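# Slide the blue rider to balance the beam level

## Task

Shift the blue rider weight along the beam to the spot where the beam balances level with nothing holding it, then open the gripper and pull the arm away from it.

## Robot and tools

Robot: two six-joint arms with parallel grippers, left_arm and right_arm, facing each other across a table. Scene frame: origin at the table centre, tabletop at z = +0.020 m, +z up. left_arm's base sits at (-0.020, +0.458, +0.039) m, turned by quat_wxyz (+0.707, 0, 0, -0.707); right_arm's base is at (-0.020, -0.458, +0.039) m, turned by (+0.707, 0, 0, +0.707). Left/right in the arm names do not match image sides. Each arm reports its hand position (m), orientation and velocities in its own base frame, where +z is also up. Fixed cameras and the table use the scene frame.

Joint order everywhere: waist, shoulder, elbow, wrist pitch, wrist yaw, wrist roll, then the gripper. Stated ranges (rad): waist -3.054..3.054, shoulder 0.000..3.142, elbow 0.000..2.356, wrist pitch -1.571..1.571, wrist yaw -1.571..1.571, wrist roll -3.142..3.142. The shoulder's sign is flipped in everything you send and read, so its usable range in your numbers is -3.142..0. True ends may differ by up to 0.028 rad.

Gripper: fingers point along the hand's +x and close along its y. end_effector_position is midway between the fingers, 3-4 cm back from the tips; only the outer 1.5 cm of each finger's inner face is flat. Opening is absolute on a -1 (closed) to +1 (open, 0.080 m pad gap) scale; empty fingers touch at about -0.78. Closing fully takes about 0.6 s. To hold something, command roughly 0.08 below the grip_measured value seen at first contact; a smaller margin grips more gently. grip_measured may be off by about 2 mm.

execute_actions(actions, cameras): actions is a list of actions; each action is a list of 1 to 15 rows, each row lasting 1/30 s; if fewer than 15 rows are given, the last one repeats so every action runs 0.5 s. A row is one flat list of 14 numbers in [-1, 1] covering both arms: left_arm's six joint values plus its opening, then right_arm's six plus its opening. Joint values are offsets, not poses, measured from the Joint targets at that action's start (not from the previous row); the scale is 1.0 = 2.055 rad for waist, shoulder, elbow and 1.0 = 4.263 rad for the three wrist joints. Sending the same offset in two actions moves twice. To leave an arm where it is, send zeros for its joints and repeat its current opening (0 is itself an opening command). An action asking a joint more than 0.028 rad beyond its range is rejected for both arms; a malformed action rejects the whole call. An empty actions list just reports state and images.

move(target, speed, blend, opening_speed, blocking, cameras): target is one 14-number row (same layout and scale as above) or a list of up to 15 such rows; every row is an offset from the current Joint targets, not from the preceding row. All joints travel together on smooth paths lasting at least 0.5 s and at most 10 s total. speed: rad/s for the joint with the longest path, 0.01 to 7, default 0.5; one value or one per target. blend: rad of corner rounding between listed targets, default 0. opening_speed: how fast the opening command ramps, per second on the -1..+1 scale, at least 0.2. blocking=false returns after about 0.5 s while the move continues. Paths do not avoid obstacles or the other arm. The result adds a move: line such as done, off_target (resting more than 0.03 rad from target), moving, held or fault, plus limits=held if steps were withheld.

wait(seconds 0..10) lets time pass with the last commands held. stop() brakes a running move. zoom_image(camera, region=[x0, y0, x1, y1] pixels, at most 504 by 504) enlarges part of a camera's latest image. show_instructions() shows the reference pages. finished_scene(scene=1) ends the scene permanently.

Cameras: cam_head_left, cam_head_right, cam_high, cam_low (504x504) and cam_left_wrist, cam_right_wrist (672x504). The cameras argument picks which images come back: omitted, null or ["all"] gives all; [] gives none; an unknown name invalidates the call.

Results: Joint positions and Joint velocities per arm (rad, rad/s, then pad gap in m); Joint targets (the base for your next offsets); Joint torques and External joint torques (positive toward larger joint numbers; outside pushes toward larger numbers lower the external reading); grip_measured; grip_effort_n (motor effort, negative closing, not pad force); Tool commands; velocities may read within noise. Warnings: joint sent to its limit; joint command not followed (clearance check changed targets); blocked (an arm was stopped by something); TORQUE FAULT (a contact load limit was hit, arm halts 10 s); MOTOR HOT and OVER-TEMPERATURE FAULT.

Motion limits: per step, targets stay within 0.368 rad (big joints) or 0.763 rad (wrist joints) of the measured angles, and are scaled back if they would put the gripper over 70 mm from where it is. Large moves may need several actions. Contact torque limits (N m): waist 17.6, shoulder 21.8, elbow 18.8, wrist pitch 3.53, wrist yaw 3.16, wrist roll 2.88. Friction and gear play can leave joints short of targets, especially at long reach. To end a push, command targets back past the measured positions.

Avoid: knocking the beam or rider off the table, dropping the rider, releasing it while it still moves, fast or hard contact, pressing the arms or grippers into each other, and holding stretched poses long (motor heating). A loose object may occasionally get a small push. When the beam sits level, open the gripper, back the arm away and confirm it stays level before finishing.

Each tool is called after "Request:" as name([rows], argument=value, ...), one row to a line, values as JSON.

Reference images:

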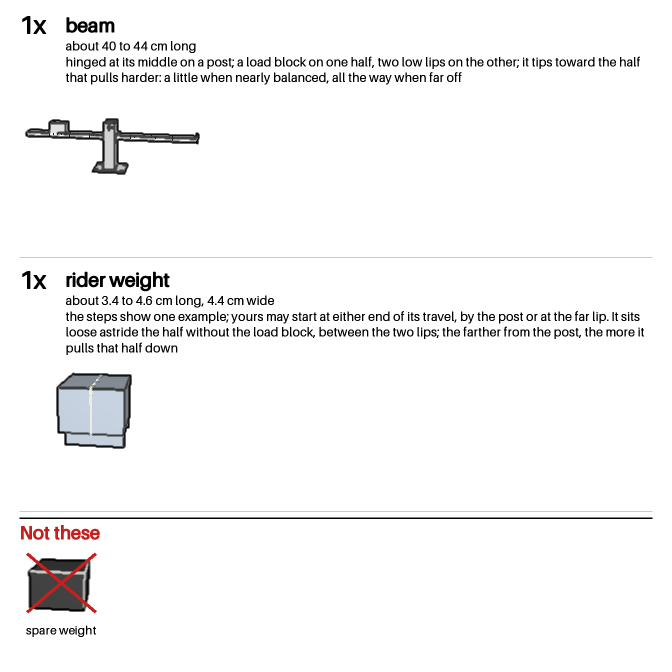

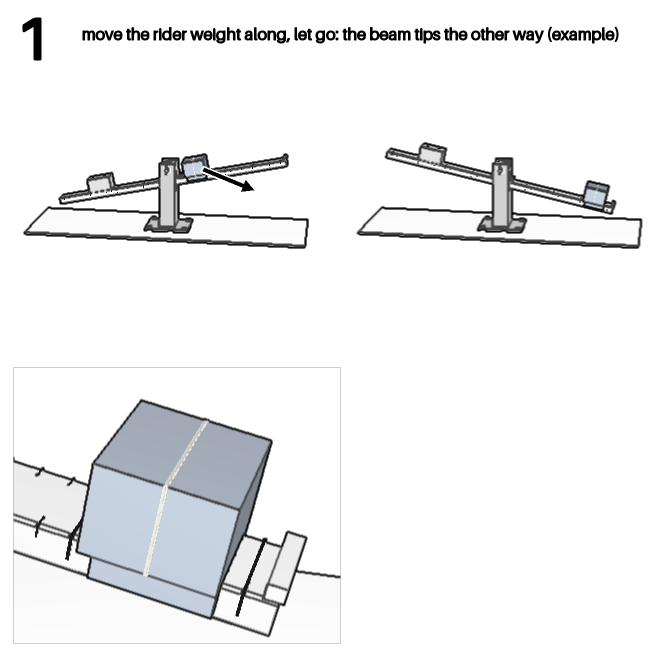

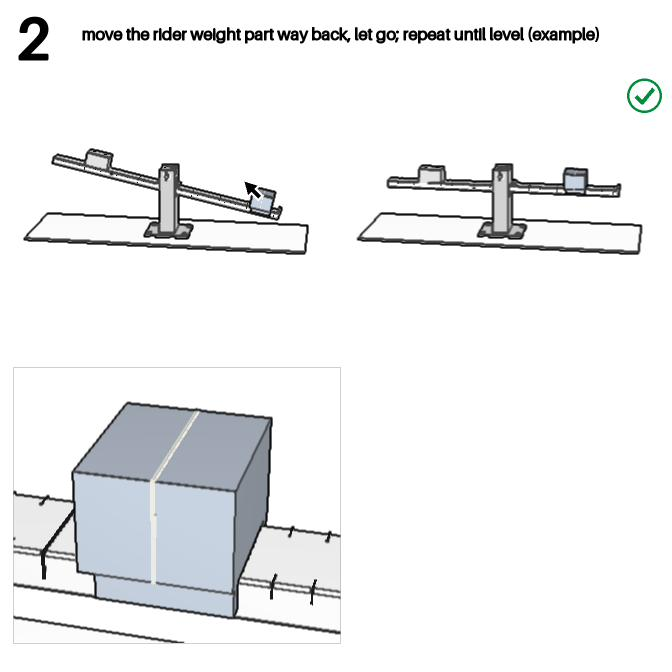

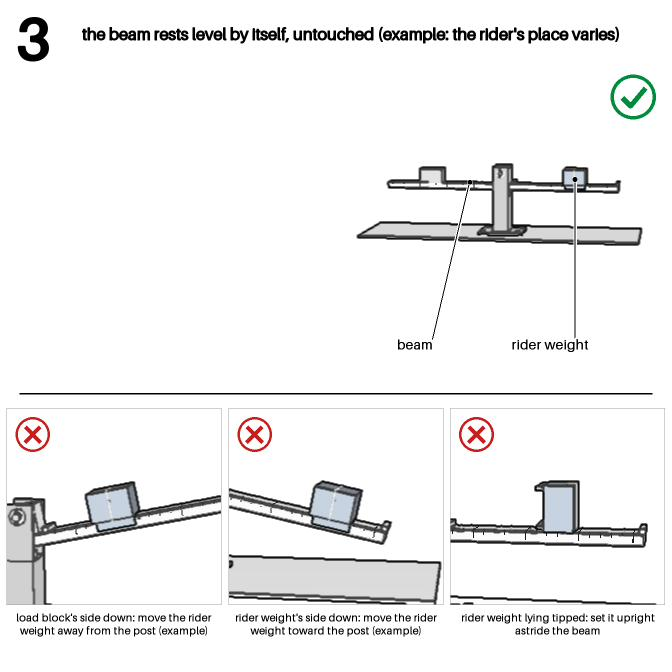

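## Session

Request:
execute_actions(actions=[])

Scene clock: 0.00 s.
left_arm: end_effector_position=(+0.4128, +0.1908, +0.1782) grip_measured=+1.000 grip_effort_n=n/a end_effector_quat_wxyz=(+0.850, -0.273, +0.013, +0.450) | right_arm: end_effector_position=(+0.3256, +0.0522, +0.3574) grip_measured=+1.000 grip_effort_n=n/a end_effector_quat_wxyz=(+0.950, +0.251, +0.041, +0.183)
Joint positions: left_arm=[0.233 -1.682 0.924 0.417 -0.643 -0.699 0.08] | right_arm=[-0.018 -0.958 0.857 0.116 -0.396 0.519 0.08]
Joint velocities: within noise
Joint torques (N m): no reading
External joint torques (N m): no reading
Heat: left arm: hottest wrist yaw 34 °C (+0.0 °C/min); right arm: hottest wrist pitch 36 °C (+0.0 °C/min).
Joint targets: left_arm=[0.228 -1.672 0.933 0.424 -0.650 -0.694] | right_arm=[-0.013 -0.948 0.871 0.124 -0.401 0.513]
Tool commands: left_gripper/opening=+1.0 right_gripper/opening=+1.0

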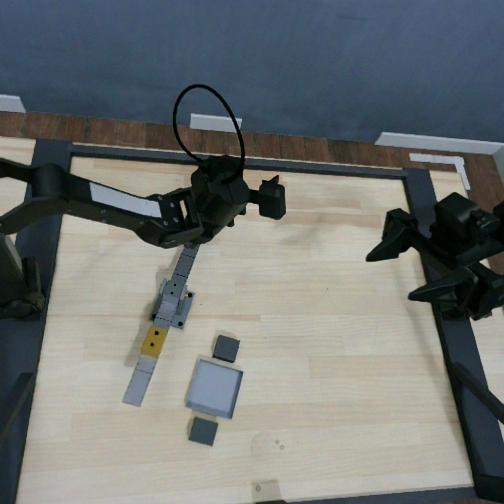

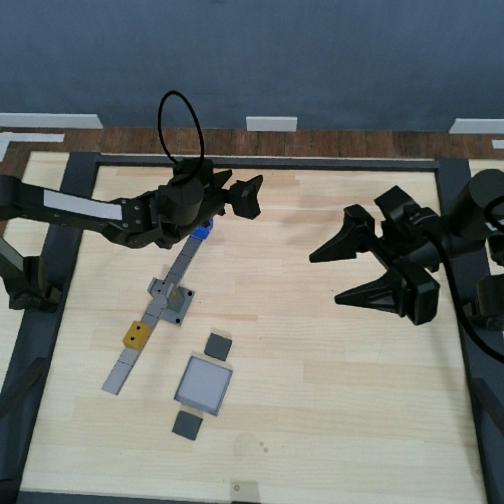

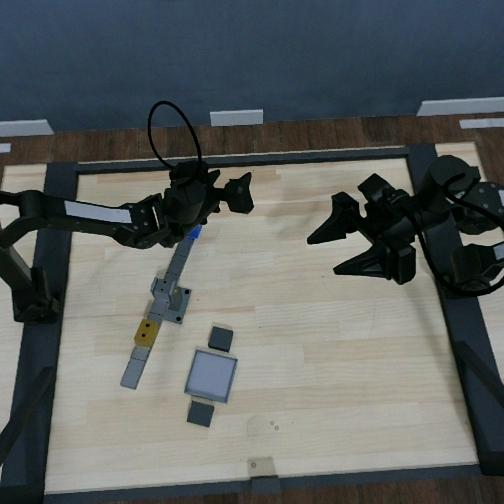

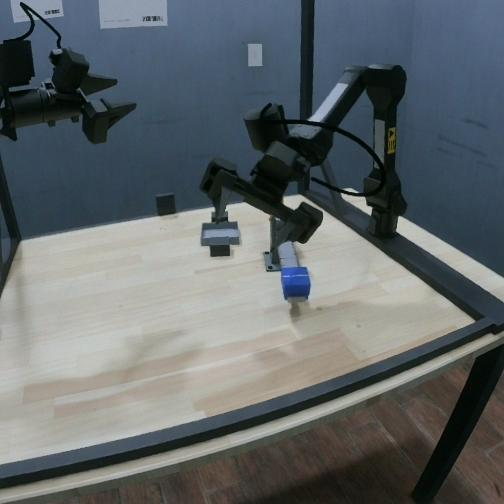

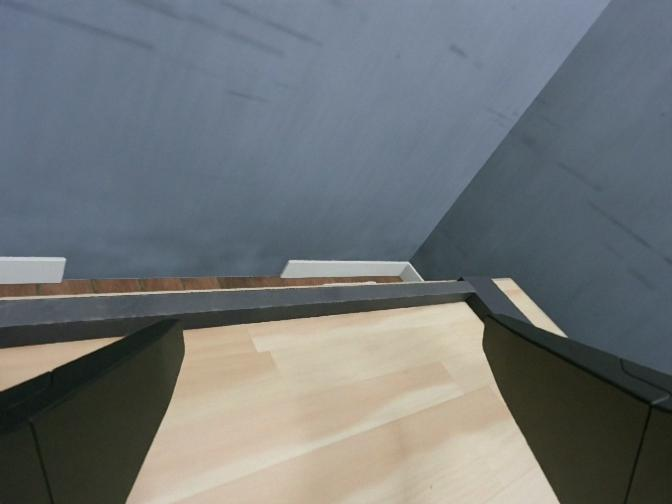

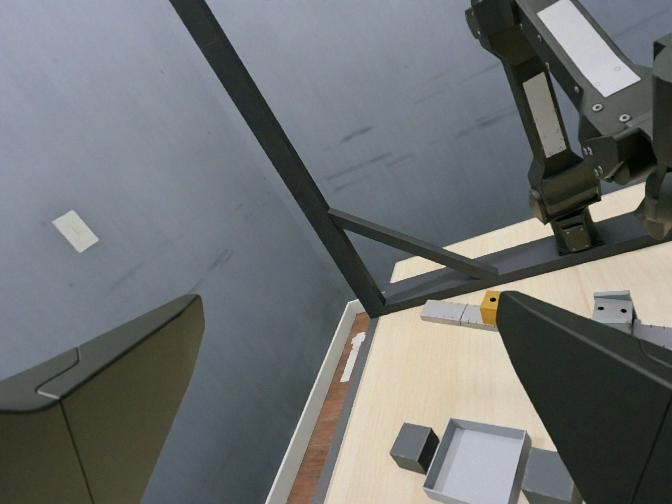

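Request:
zoom_image(camera="cam_low", region=[180, 130, 360, 330])

Request:
zoom_image(camera="cam_head_right", region=[80, 140, 280, 440])

Request:
zoom_image(camera="cam_head_left", region=[80, 140, 280, 440])

Scaled by 2.520.

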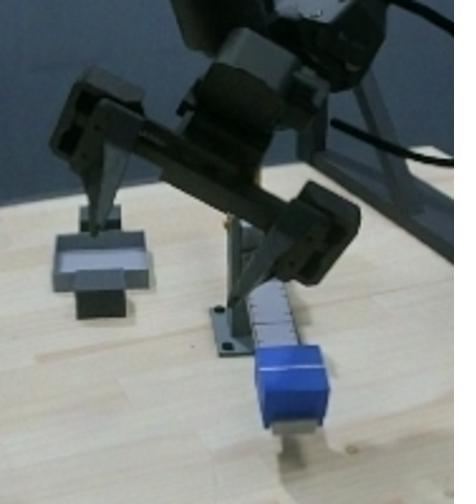

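Scaled by 1.680.

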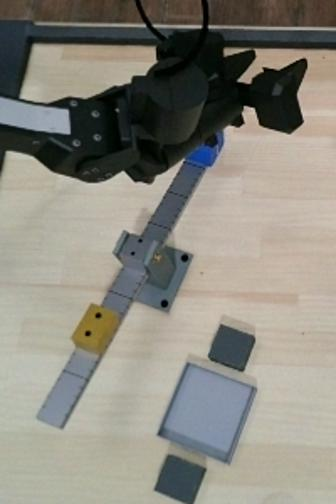

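Scaled by 1.680.

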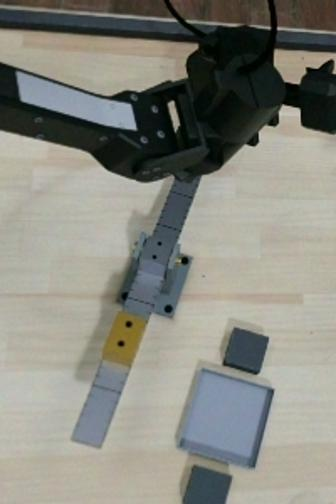

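Request:
move([
  [0.181, 0.181, 0.0326, -0.0995, 0.0821, -0.0131, 1.0, 0, 0, 0, 0, 0, 0, 1.0],
  [0.2783, 0.0492, 0.2516, -0.4396, 0.1525, -0.0328, 1.0, 0, 0, 0, 0, 0, 0, 1.0],
], speed=1.0, blend=0.15)

Scene clock: 212.07 s.
left_arm: end_effector_position=(+0.1840, +0.1907, +0.1724) grip_measured=+1.000 grip_effort_n=-0.2 end_effector_quat_wxyz=(+0.476, -0.513, +0.497, +0.513) | right_arm: end_effector_position=(+0.3256, +0.0522, +0.3574) grip_measured=+1.000 grip_effort_n=-4.0 end_effector_quat_wxyz=(+0.951, +0.246, +0.040, +0.184)
Joint positions: left_arm=[0.804 -1.571 1.422 -1.451 0.001 -0.82 0.08] | right_arm=[-0.018 -0.958 0.857 0.116 -0.396 0.508 0.08]
Joint velocities: within noise
Joint torques (N m): left_arm=[0.16 4.6 7.47 0.03 0.09 -0.29] | right_arm=[-0.09 3.07 6.62 1.5 -0.04 -0.03]
External joint torques (N m): left_arm=[0.18 -1.11 1.77 -0.25 0.13 -0.29] | right_arm=[-0.1 0.61 0.08 -0.05 -0.04 -0.01]
Heat: left arm: hottest wrist pitch 35 °C (+0.0 °C/min); right arm: hottest wrist pitch 43 °C (+1.0 °C/min).
Joint targets: left_arm=[0.801 -1.571 1.451 -1.450 0.000 -0.833] | right_arm=[-0.013 -0.948 0.871 0.124 -0.401 0.513]
move: done
camera_calibration:
cam_left_wrist: T_world_to_cam=[[0.998066, 0.0595376, 0.0178899, -0.196226], [0.0505708, -0.944918, 0.323376, 0.149005], [0.0361575, -0.321845, -0.946102, 0.299013], [0, 0, 0, 1]] pos_world=[0.177499, 0.248717, 0.238222]
cam_right_wrist: T_world_to_cam=[[0.31355, -0.815723, -0.486088, 0.119077], [-0.514553, 0.284275, -0.808964, 0.467396], [0.798074, 0.503769, -0.330599, -0.0877764], [0, 0, 0, 1]] pos_world=[0.273216, 0.00848405, 0.40697]

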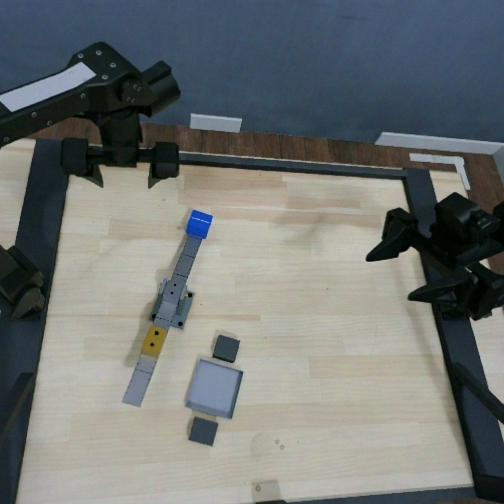

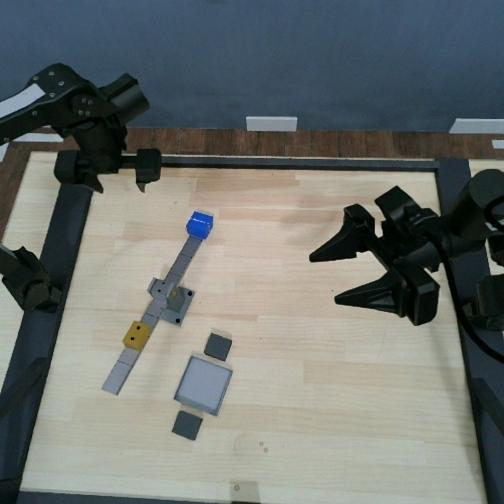

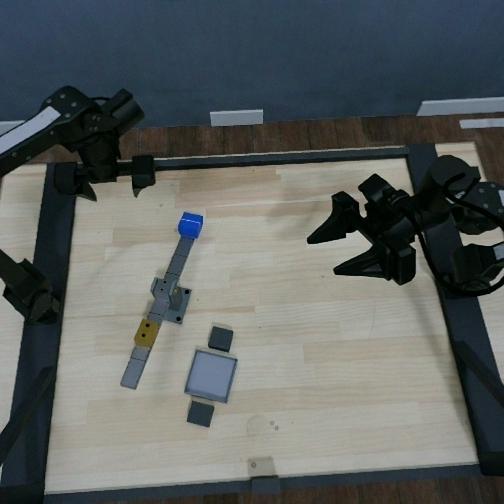

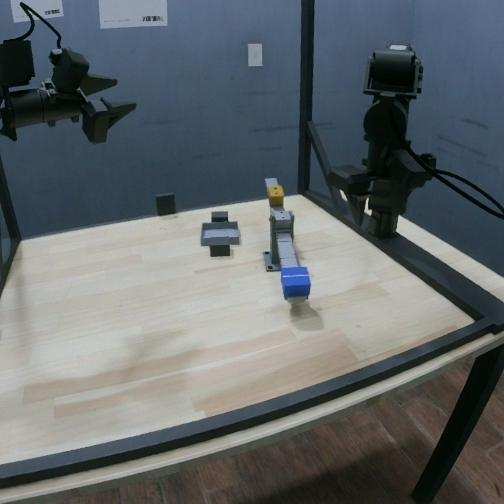

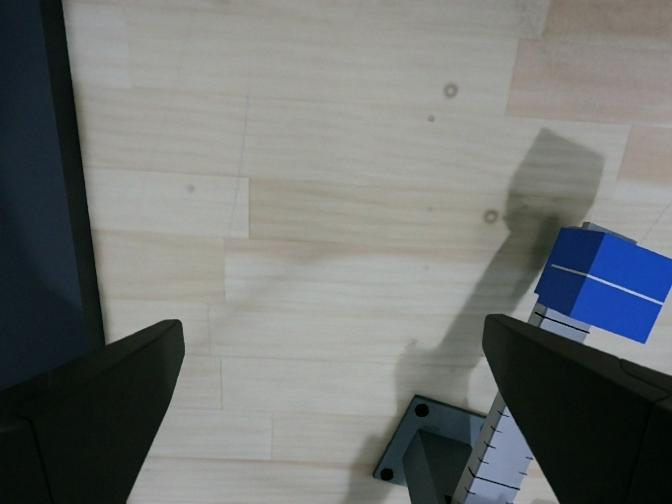

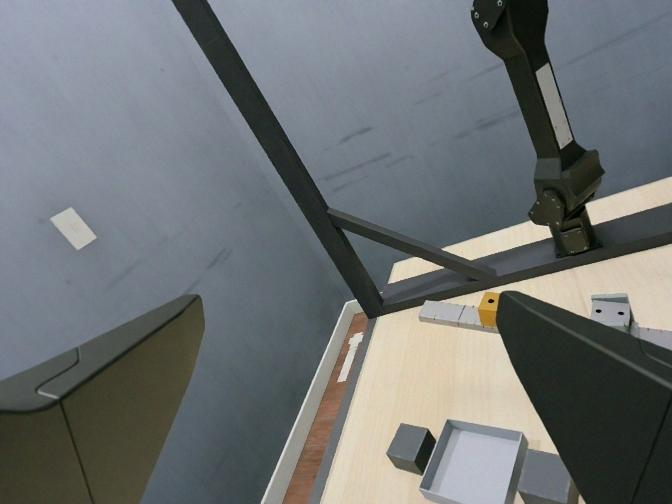

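Request:
zoom_image(camera="cam_low", region=[240, 160, 340, 320])

Request:
zoom_image(camera="cam_high", region=[110, 200, 250, 400])

Request:
zoom_image(camera="cam_head_right", region=[90, 200, 250, 400])

Request:
zoom_image(camera="cam_left_wrist", region=[380, 204, 672, 504])

Scaled by 3.150.

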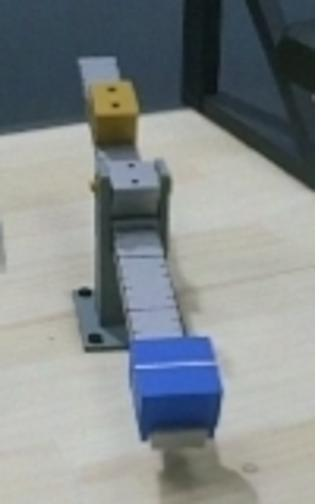

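Scaled by 2.520.

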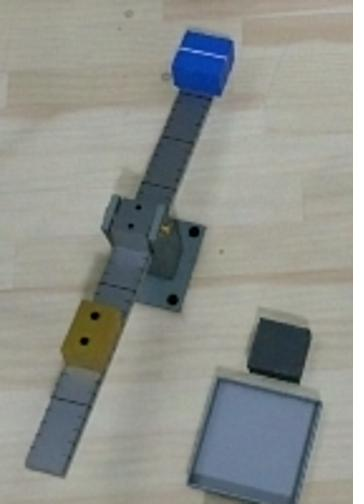

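Scaled by 2.520.

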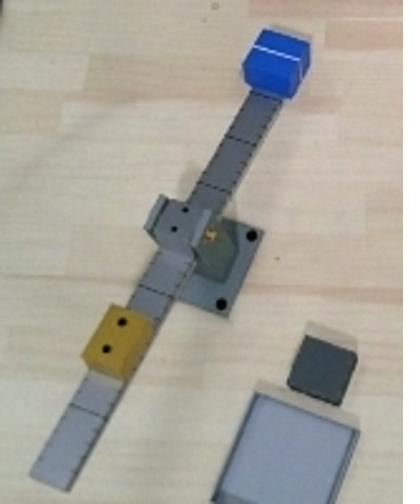

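Scaled by 1.680.

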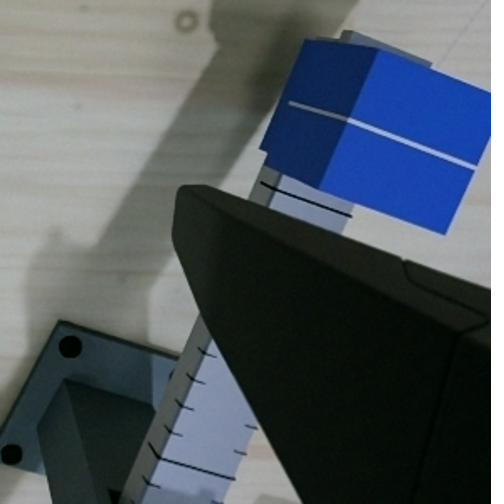

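Request:
move(target=[-0.1501, -0.1888, 0.1383, 0.0276, 0, 0.012, 1.0, 0, 0, 0, 0, 0, 0, 1.0], speed=0.6, cameras=["cam_left_wrist", "cam_low", "cam_high"])

Request:
zoom_image(camera="cam_left_wrist", region=[150, 100, 550, 500])

Scene clock: 311.50 s.
left_arm: end_effector_position=(+0.3233, +0.1747, +0.1273) grip_measured=+1.000 grip_effort_n=-0.2 end_effector_quat_wxyz=(+0.560, -0.423, +0.574, +0.422) | right_arm: end_effector_position=(+0.3256, +0.0522, +0.3574) grip_measured=+1.000 grip_effort_n=-3.0 end_effector_quat_wxyz=(+0.951, +0.246, +0.040, +0.184)
Joint positions: left_arm=[0.497 -1.958 1.708 -1.341 0.004 -0.783 0.08] | right_arm=[-0.018 -0.958 0.857 0.116 -0.396 0.508 0.08]
Joint velocities: within noise
Joint torques (N m): left_arm=[-0.03 7.02 7.43 0.54 0.02 0.22] | right_arm=[-0.04 3 6.65 1.5 -0.01 0]
External joint torques (N m): left_arm=[-0.05 -1.67 1.68 0.25 0.06 0.22] | right_arm=[-0.04 0.57 0.09 -0.06 -0.02 0.02]
Heat: left arm: hottest elbow 35 °C (+1.0 °C/min); right arm: hottest wrist pitch 44 °C (+1.0 °C/min).
Joint targets: left_arm=[0.492 -1.959 1.735 -1.333 0.000 -0.782] | right_arm=[-0.013 -0.948 0.871 0.124 -0.401 0.513]
move: done
camera_calibration:
cam_left_wrist: T_world_to_cam=[[0.959584, -0.280095, 0.0273001, -0.263009], [-0.273849, -0.907003, 0.319926, 0.240199], [-0.0648486, -0.314472, -0.947049, 0.277698], [0, 0, 0, 1]] pos_world=[0.336166, 0.231522, 0.193328]
Images, in order (width x height): cam_high 504x504, cam_low 504x504, cam_left_wrist 672x504.

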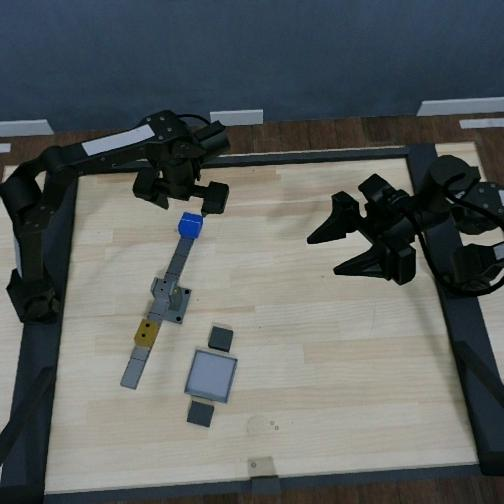

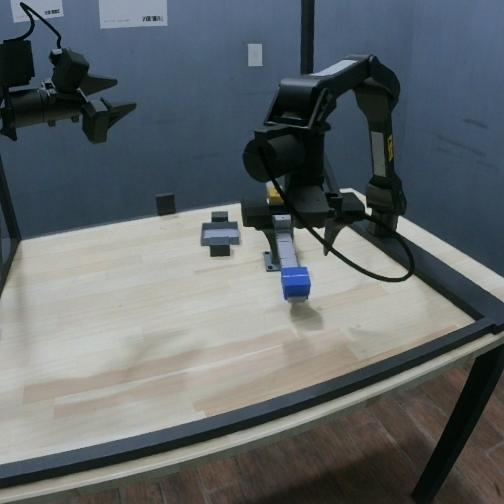

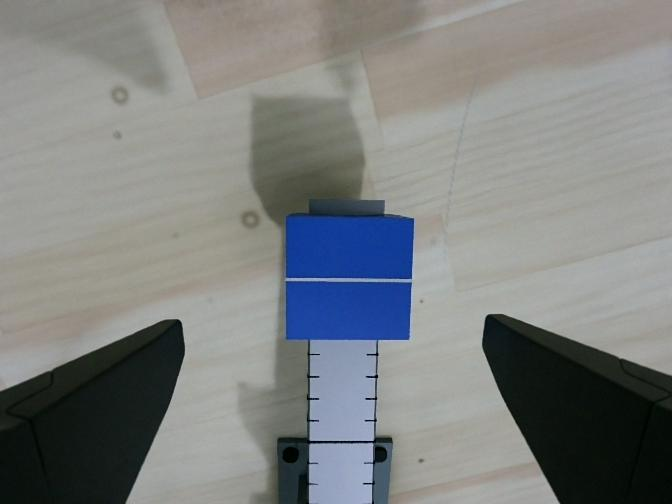

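Scaled by 1.260.

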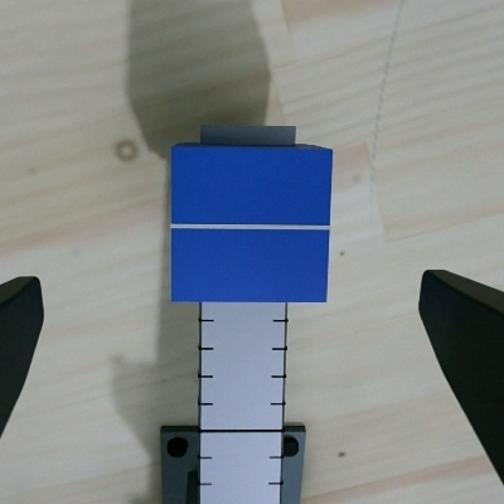

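Request:
move(target=[-0.0055, -0.0151, -0.0959, 0.0575, 0, -0.0029, 1.0, 0, 0, 0, 0, 0, 0, 1.0], speed=0.3, cameras=["cam_left_wrist", "cam_low"])

Request:
zoom_image(camera="cam_low", region=[220, 170, 380, 330])

Scene clock: 387.67 s.
left_arm: end_effector_position=(+0.3378, +0.1785, +0.0764) grip_measured=+1.000 grip_effort_n=-0.2 end_effector_quat_wxyz=(+0.581, -0.423, +0.557, +0.416) | right_arm: end_effector_position=(+0.3256, +0.0522, +0.3574) grip_measured=+1.000 grip_effort_n=-3.5 end_effector_quat_wxyz=(+0.951, +0.246, +0.040, +0.184)
Joint positions: left_arm=[0.488 -1.99 1.55 -1.097 0.004 -0.783 0.08] | right_arm=[-0.018 -0.958 0.857 0.116 -0.396 0.508 0.08]
Joint velocities: within noise
Joint torques (N m): left_arm=[-0.25 7.23 3.3 0.66 0.03 -0.22] | right_arm=[0 3.03 6.45 1.51 -0.02 -0.02]
External joint torques (N m): left_arm=[-0.19 -1.63 -2.41 0.27 0.06 -0.22] | right_arm=[-0.01 0.61 -0.06 -0.03 -0.02 0]
Heat: left arm: hottest elbow 38 °C (+1.0 °C/min); right arm: hottest wrist pitch 44 °C (+0.0 °C/min).
Joint targets: left_arm=[0.481 -1.990 1.538 -1.087 0.000 -0.795] | right_arm=[-0.013 -0.948 0.871 0.124 -0.401 0.513]
move: done
camera_calibration:
cam_left_wrist: T_world_to_cam=[[0.954781, -0.290025, 0.065414, -0.273861], [-0.296456, -0.912042, 0.28336, 0.27518], [-0.0225211, -0.289939, -0.95678, 0.213698], [0, 0, 0, 1]] pos_world=[0.347869, 0.233509, 0.144401]
Images, in order (width x height): cam_low 504x504, cam_left_wrist 672x504.

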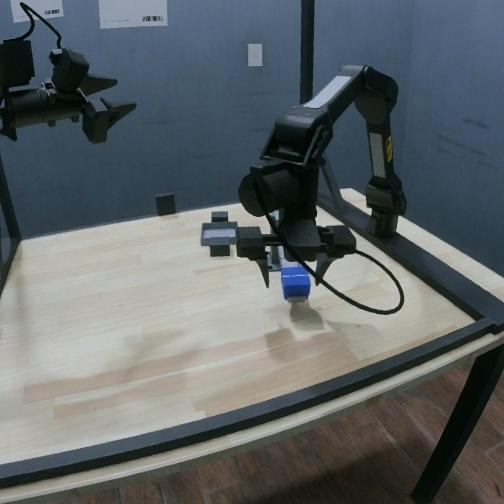

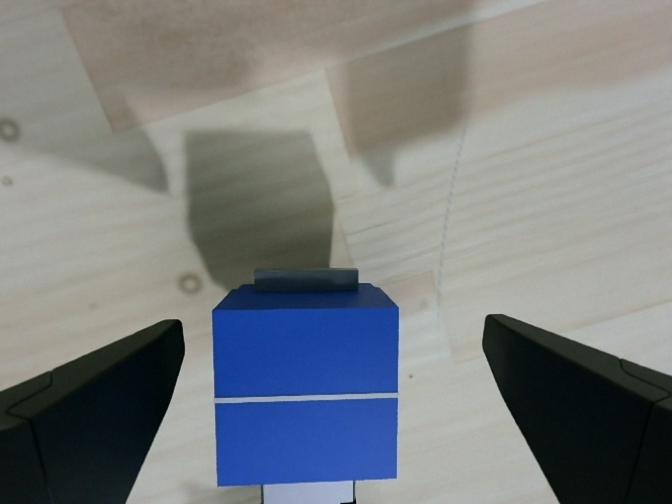

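Scaled by 3.150.

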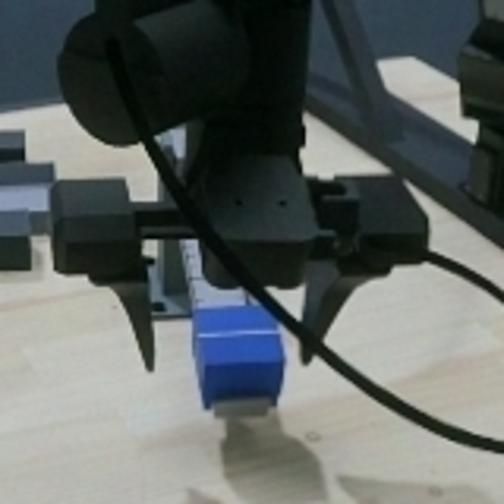

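Request:
move([
  [0, 0, -0.018, 0, 0, 0, 1.0, 0, 0, 0, 0, 0, 0, 1.0],
  [0, 0, -0.018, 0, 0, 0, 0.35, 0, 0, 0, 0, 0, 0, 1.0],
], speed=0.2, opening_speed=1.5, cameras=["cam_left_wrist", "cam_low"])

Scene clock: 413.90 s.
left_arm: end_effector_position=(+0.3288, +0.1738, +0.0669) grip_measured=+0.354 grip_effort_n=-15.1 end_effector_quat_wxyz=(+0.568, -0.421, +0.570, +0.418) | right_arm: end_effector_position=(+0.3256, +0.0522, +0.3574) grip_measured=+1.000 grip_effort_n=-3.5 end_effector_quat_wxyz=(+0.951, +0.246, +0.040, +0.184)
Joint positions: left_arm=[0.488 -1.99 1.511 -1.095 0.004 -0.783 0.051] | right_arm=[-0.018 -0.958 0.857 0.116 -0.396 0.508 0.08]
Joint velocities: within noise
Joint torques (N m): left_arm=[-0.25 7.14 3.21 0.58 0.03 -0.23] | right_arm=[0.06 3 6.7 1.5 -0.04 -0.03]
External joint torques (N m): left_arm=[-0.16 -1.61 -2.39 0.26 0.05 -0.23] | right_arm=[0.03 0.48 0.08 -0.06 -0.03 -0.01]
Heat: left arm: hottest shoulder 35 °C (-1.0 °C/min); right arm: hottest wrist pitch 44 °C (+0.0 °C/min).
Joint targets: left_arm=[0.481 -1.990 1.501 -1.087 0.000 -0.795] | right_arm=[-0.013 -0.948 0.871 0.124 -0.401 0.513]
move: done
camera_calibration:
cam_left_wrist: T_world_to_cam=[[0.956476, -0.289149, 0.0393277, -0.2651], [-0.286859, -0.906942, 0.308495, 0.265222], [-0.0535328, -0.306349, -0.950413, 0.215532], [0, 0, 0, 1]] pos_world=[0.341181, 0.229916, 0.133451]
Images, in order (width x height): cam_low 504x504, cam_left_wrist 672x504.

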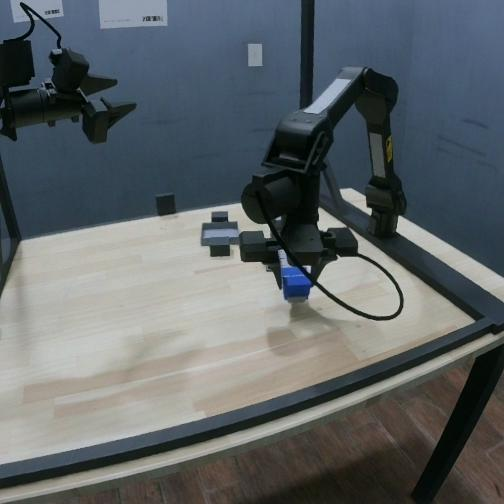

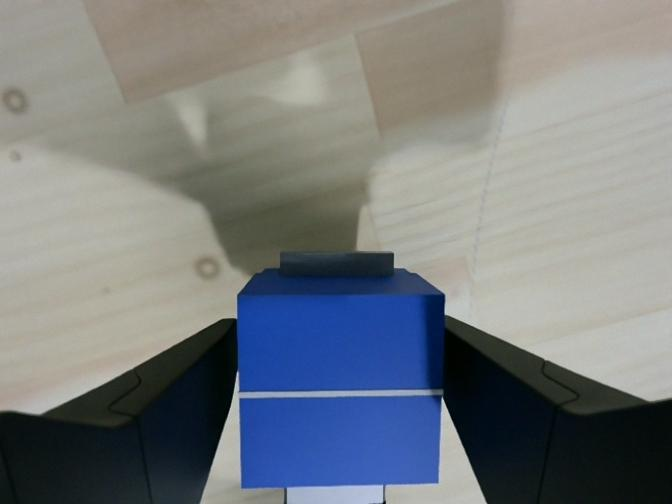

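Request:
move(target=[0, 0, 0, 0, 0, 0, 0.15, 0, 0, 0, 0, 0, 0, 1.0], opening_speed=0.6, cameras=["cam_left_wrist", "cam_low"])

Scene clock: 511.83 s.
left_arm: end_effector_position=(+0.3288, +0.1738, +0.0669) grip_measured=+0.176 grip_effort_n=-83.5 end_effector_quat_wxyz=(+0.568, -0.421, +0.570, +0.418) | right_arm: end_effector_position=(+0.3256, +0.0522, +0.3574) grip_measured=+1.000 grip_effort_n=-3.5 end_effector_quat_wxyz=(+0.951, +0.246, +0.040, +0.184)
Joint positions: left_arm=[0.488 -1.99 1.511 -1.095 0.004 -0.783 0.043] | right_arm=[-0.018 -0.958 0.857 0.116 -0.396 0.508 0.08]
Joint velocities: within noise
Joint torques (N m): left_arm=[-0.24 7.15 3.21 0.56 0.02 -0.23] | right_arm=[-0.11 2.95 6.76 1.54 -0.03 -0.01]
External joint torques (N m): left_arm=[-0.21 -1.68 -2.41 0.25 0.05 -0.23] | right_arm=[-0.11 0.5 0.21 -0.01 -0.04 0.01]
Heat: left arm: hottest shoulder 35 °C (+0.0 °C/min); right arm: hottest wrist pitch 45 °C (+0.0 °C/min).
Joint targets: left_arm=[0.481 -1.990 1.501 -1.087 0.000 -0.795] | right_arm=[-0.013 -0.948 0.871 0.124 -0.401 0.513]
move: done
camera_calibration:
cam_left_wrist: T_world_to_cam=[[0.956476, -0.289149, 0.0393277, -0.2651], [-0.286859, -0.906942, 0.308495, 0.265222], [-0.0535328, -0.306349, -0.950413, 0.215532], [0, 0, 0, 1]] pos_world=[0.341181, 0.229916, 0.133451]
Images, in order (width x height): cam_low 504x504, cam_left_wrist 672x504.

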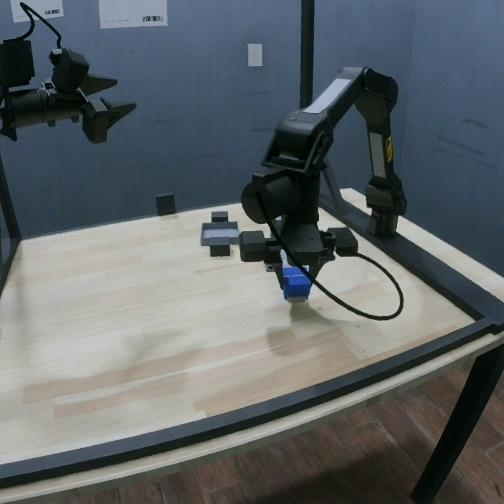

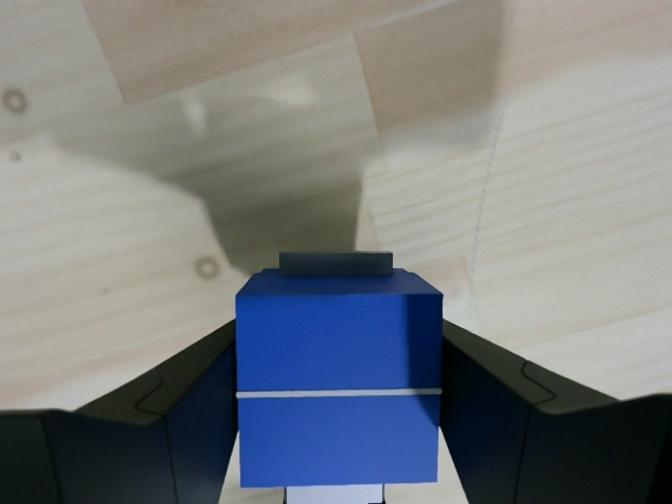

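Request:
move([
  [-0.03455, 0.0747, -0.03518, 0.01304, -0.03507, -0.01619, 0.15, 0, 0, 0, 0, 0, 0, 1.0],
  [-0.09912, 0.13231, -0.1055, 0.01443, -0.03866, -0.0475, 0.15, 0, 0, 0, 0, 0, 0, 1.0],
], speed=0.2, blend=0.01)

Request:
zoom_image(camera="cam_low", region=[220, 130, 380, 330])

Scene clock: 578.37 s.
left_arm: end_effector_position=(+0.3120, +0.1152, +0.0988) grip_measured=+0.176 grip_effort_n=-83.5 end_effector_quat_wxyz=(+0.617, -0.380, +0.514, +0.459) | right_arm: end_effector_position=(+0.3256, +0.0522, +0.3574) grip_measured=+1.000 grip_effort_n=-3.5 end_effector_quat_wxyz=(+0.951, +0.246, +0.040, +0.184)
Joint positions: left_arm=[0.284 -1.735 1.296 -1.034 -0.155 -0.984 0.043] | right_arm=[-0.018 -0.958 0.857 0.116 -0.396 0.508 0.08]
Joint velocities: within noise
Joint torques (N m): left_arm=[-0.23 7.59 3.26 0.74 -0.24 -0.3] | right_arm=[0 2.94 6.59 1.48 0 -0.03]
External joint torques (N m): left_arm=[-0.24 0.47 -2.62 0.23 -0.1 -0.3] | right_arm=[-0.01 0.54 0.1 -0.05 0 -0.01]
Heat: left arm: hottest shoulder 36 °C (+1.0 °C/min); right arm: hottest wrist pitch 46 °C (+1.0 °C/min).
Joint targets: left_arm=[0.277 -1.718 1.284 -1.026 -0.164 -0.997] | right_arm=[-0.013 -0.948 0.871 0.124 -0.401 0.513]
move: done
camera_calibration:
cam_left_wrist: T_world_to_cam=[[0.955914, -0.291508, 0.0353792, -0.26633], [-0.293633, -0.947747, 0.12472, 0.222397], [-0.00282627, -0.12961, -0.991561, 0.195025], [0, 0, 0, 1]] pos_world=[0.320443, 0.158416, 0.175064]
cam_right_wrist: T_world_to_cam=[[0.31355, -0.815723, -0.486088, 0.119077], [-0.514553, 0.284275, -0.808964, 0.467396], [0.798074, 0.503769, -0.330599, -0.0877764], [0, 0, 0, 1]] pos_world=[0.273216, 0.00848405, 0.40697]

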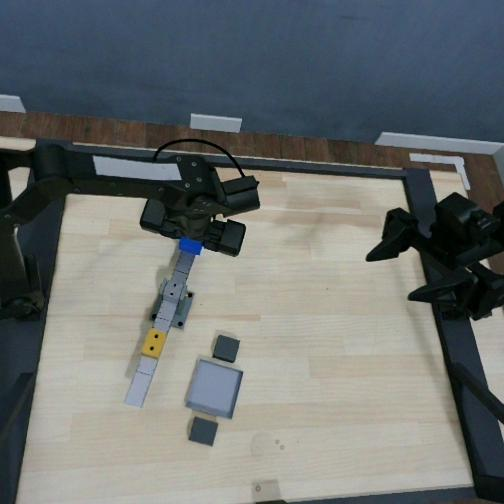

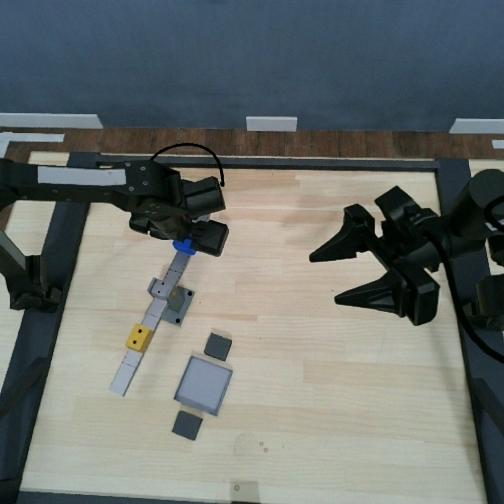

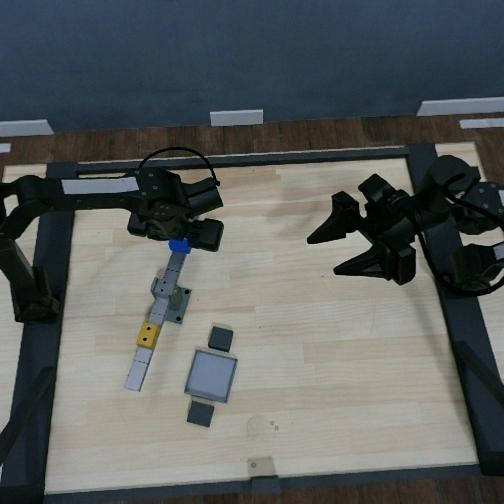

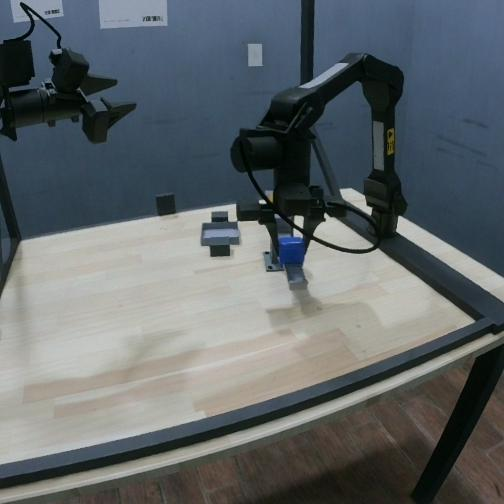

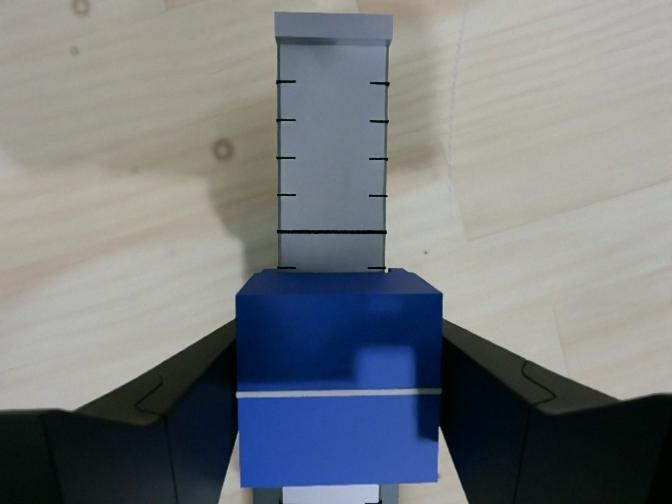

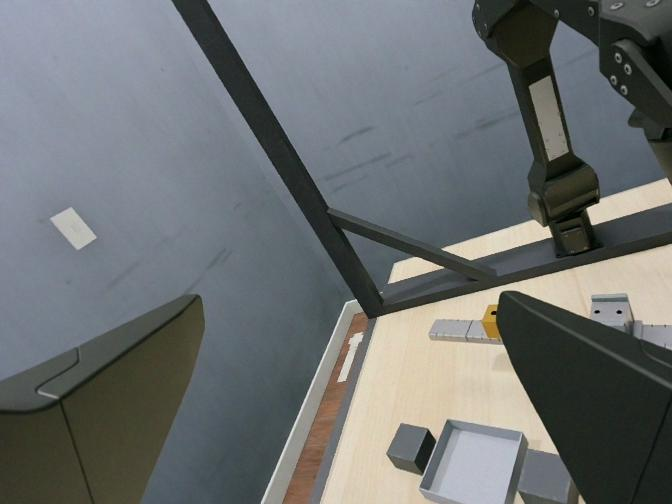

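Scaled by 2.520.

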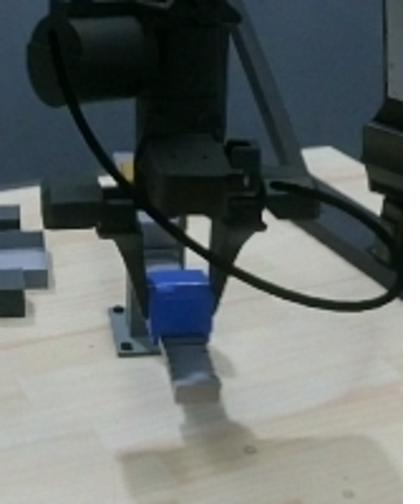

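Request:
move(target=[0, 0, 0, 0, 0, 0, 0.36, 0, 0, 0, 0, 0, 0, 1.0], opening_speed=1.0, cameras=["cam_left_wrist", "cam_low", "cam_high"])

Request:
zoom_image(camera="cam_high", region=[110, 220, 250, 400])

Scene clock: 592.53 s.
left_arm: end_effector_position=(+0.3116, +0.1151, +0.0984) grip_measured=+0.356 grip_effort_n=15.6 end_effector_quat_wxyz=(+0.617, -0.380, +0.515, +0.459) | right_arm: end_effector_position=(+0.3256, +0.0522, +0.3574) grip_measured=+1.000 grip_effort_n=-3.5 end_effector_quat_wxyz=(+0.951, +0.246, +0.040, +0.184)
Joint positions: left_arm=[0.284 -1.735 1.295 -1.034 -0.155 -0.984 0.051] | right_arm=[-0.018 -0.958 0.857 0.116 -0.396 0.508 0.08]
Joint velocities: within noise
Joint torques (N m): left_arm=[-0.26 7.55 3.36 0.7 -0.25 -0.29] | right_arm=[0.16 3 6.67 1.53 -0.05 -0.04]
External joint torques (N m): left_arm=[-0.19 0.46 -2.47 0.21 -0.12 -0.29] | right_arm=[0.14 0.57 0.15 -0.01 -0.04 -0.02]
Heat: left arm: hottest shoulder 37 °C (+2.0 °C/min); right arm: hottest wrist pitch 46 °C (+1.0 °C/min).
Joint targets: left_arm=[0.277 -1.718 1.284 -1.026 -0.164 -0.997] | right_arm=[-0.013 -0.948 0.871 0.124 -0.401 0.513]
move: done
camera_calibration:
cam_left_wrist: T_world_to_cam=[[0.955966, -0.291496, 0.0340524, -0.265842], [-0.293446, -0.947695, 0.125552, 0.222064], [-0.00432656, -0.130016, -0.991502, 0.195048], [0, 0, 0, 1]] pos_world=[0.320144, 0.158316, 0.174563]
Images, in order (width x height): cam_high 504x504, cam_low 504x504, cam_left_wrist 672x504.

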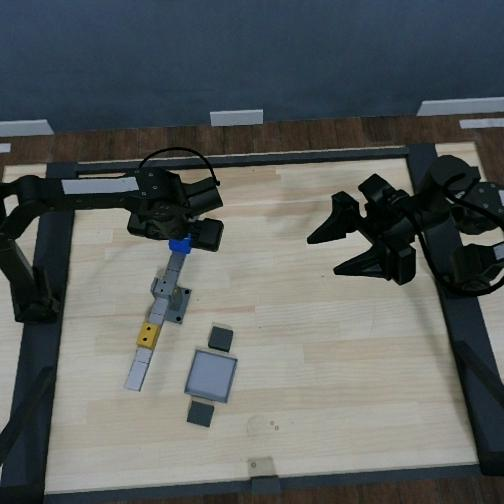

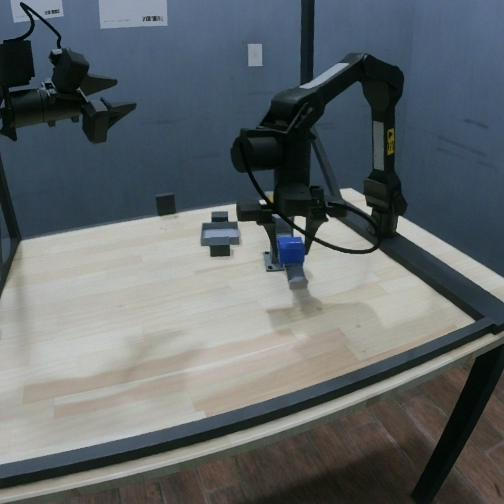

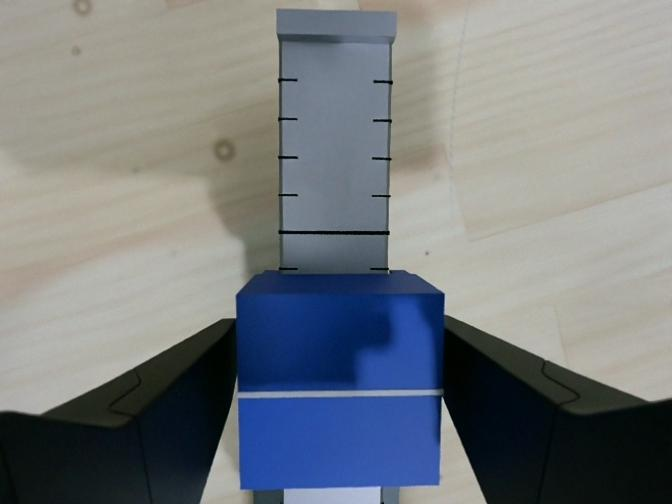

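Scaled by 2.800.

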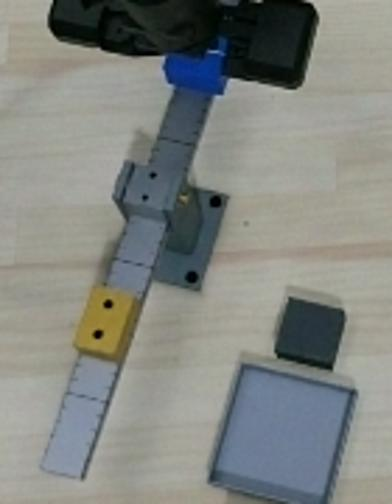

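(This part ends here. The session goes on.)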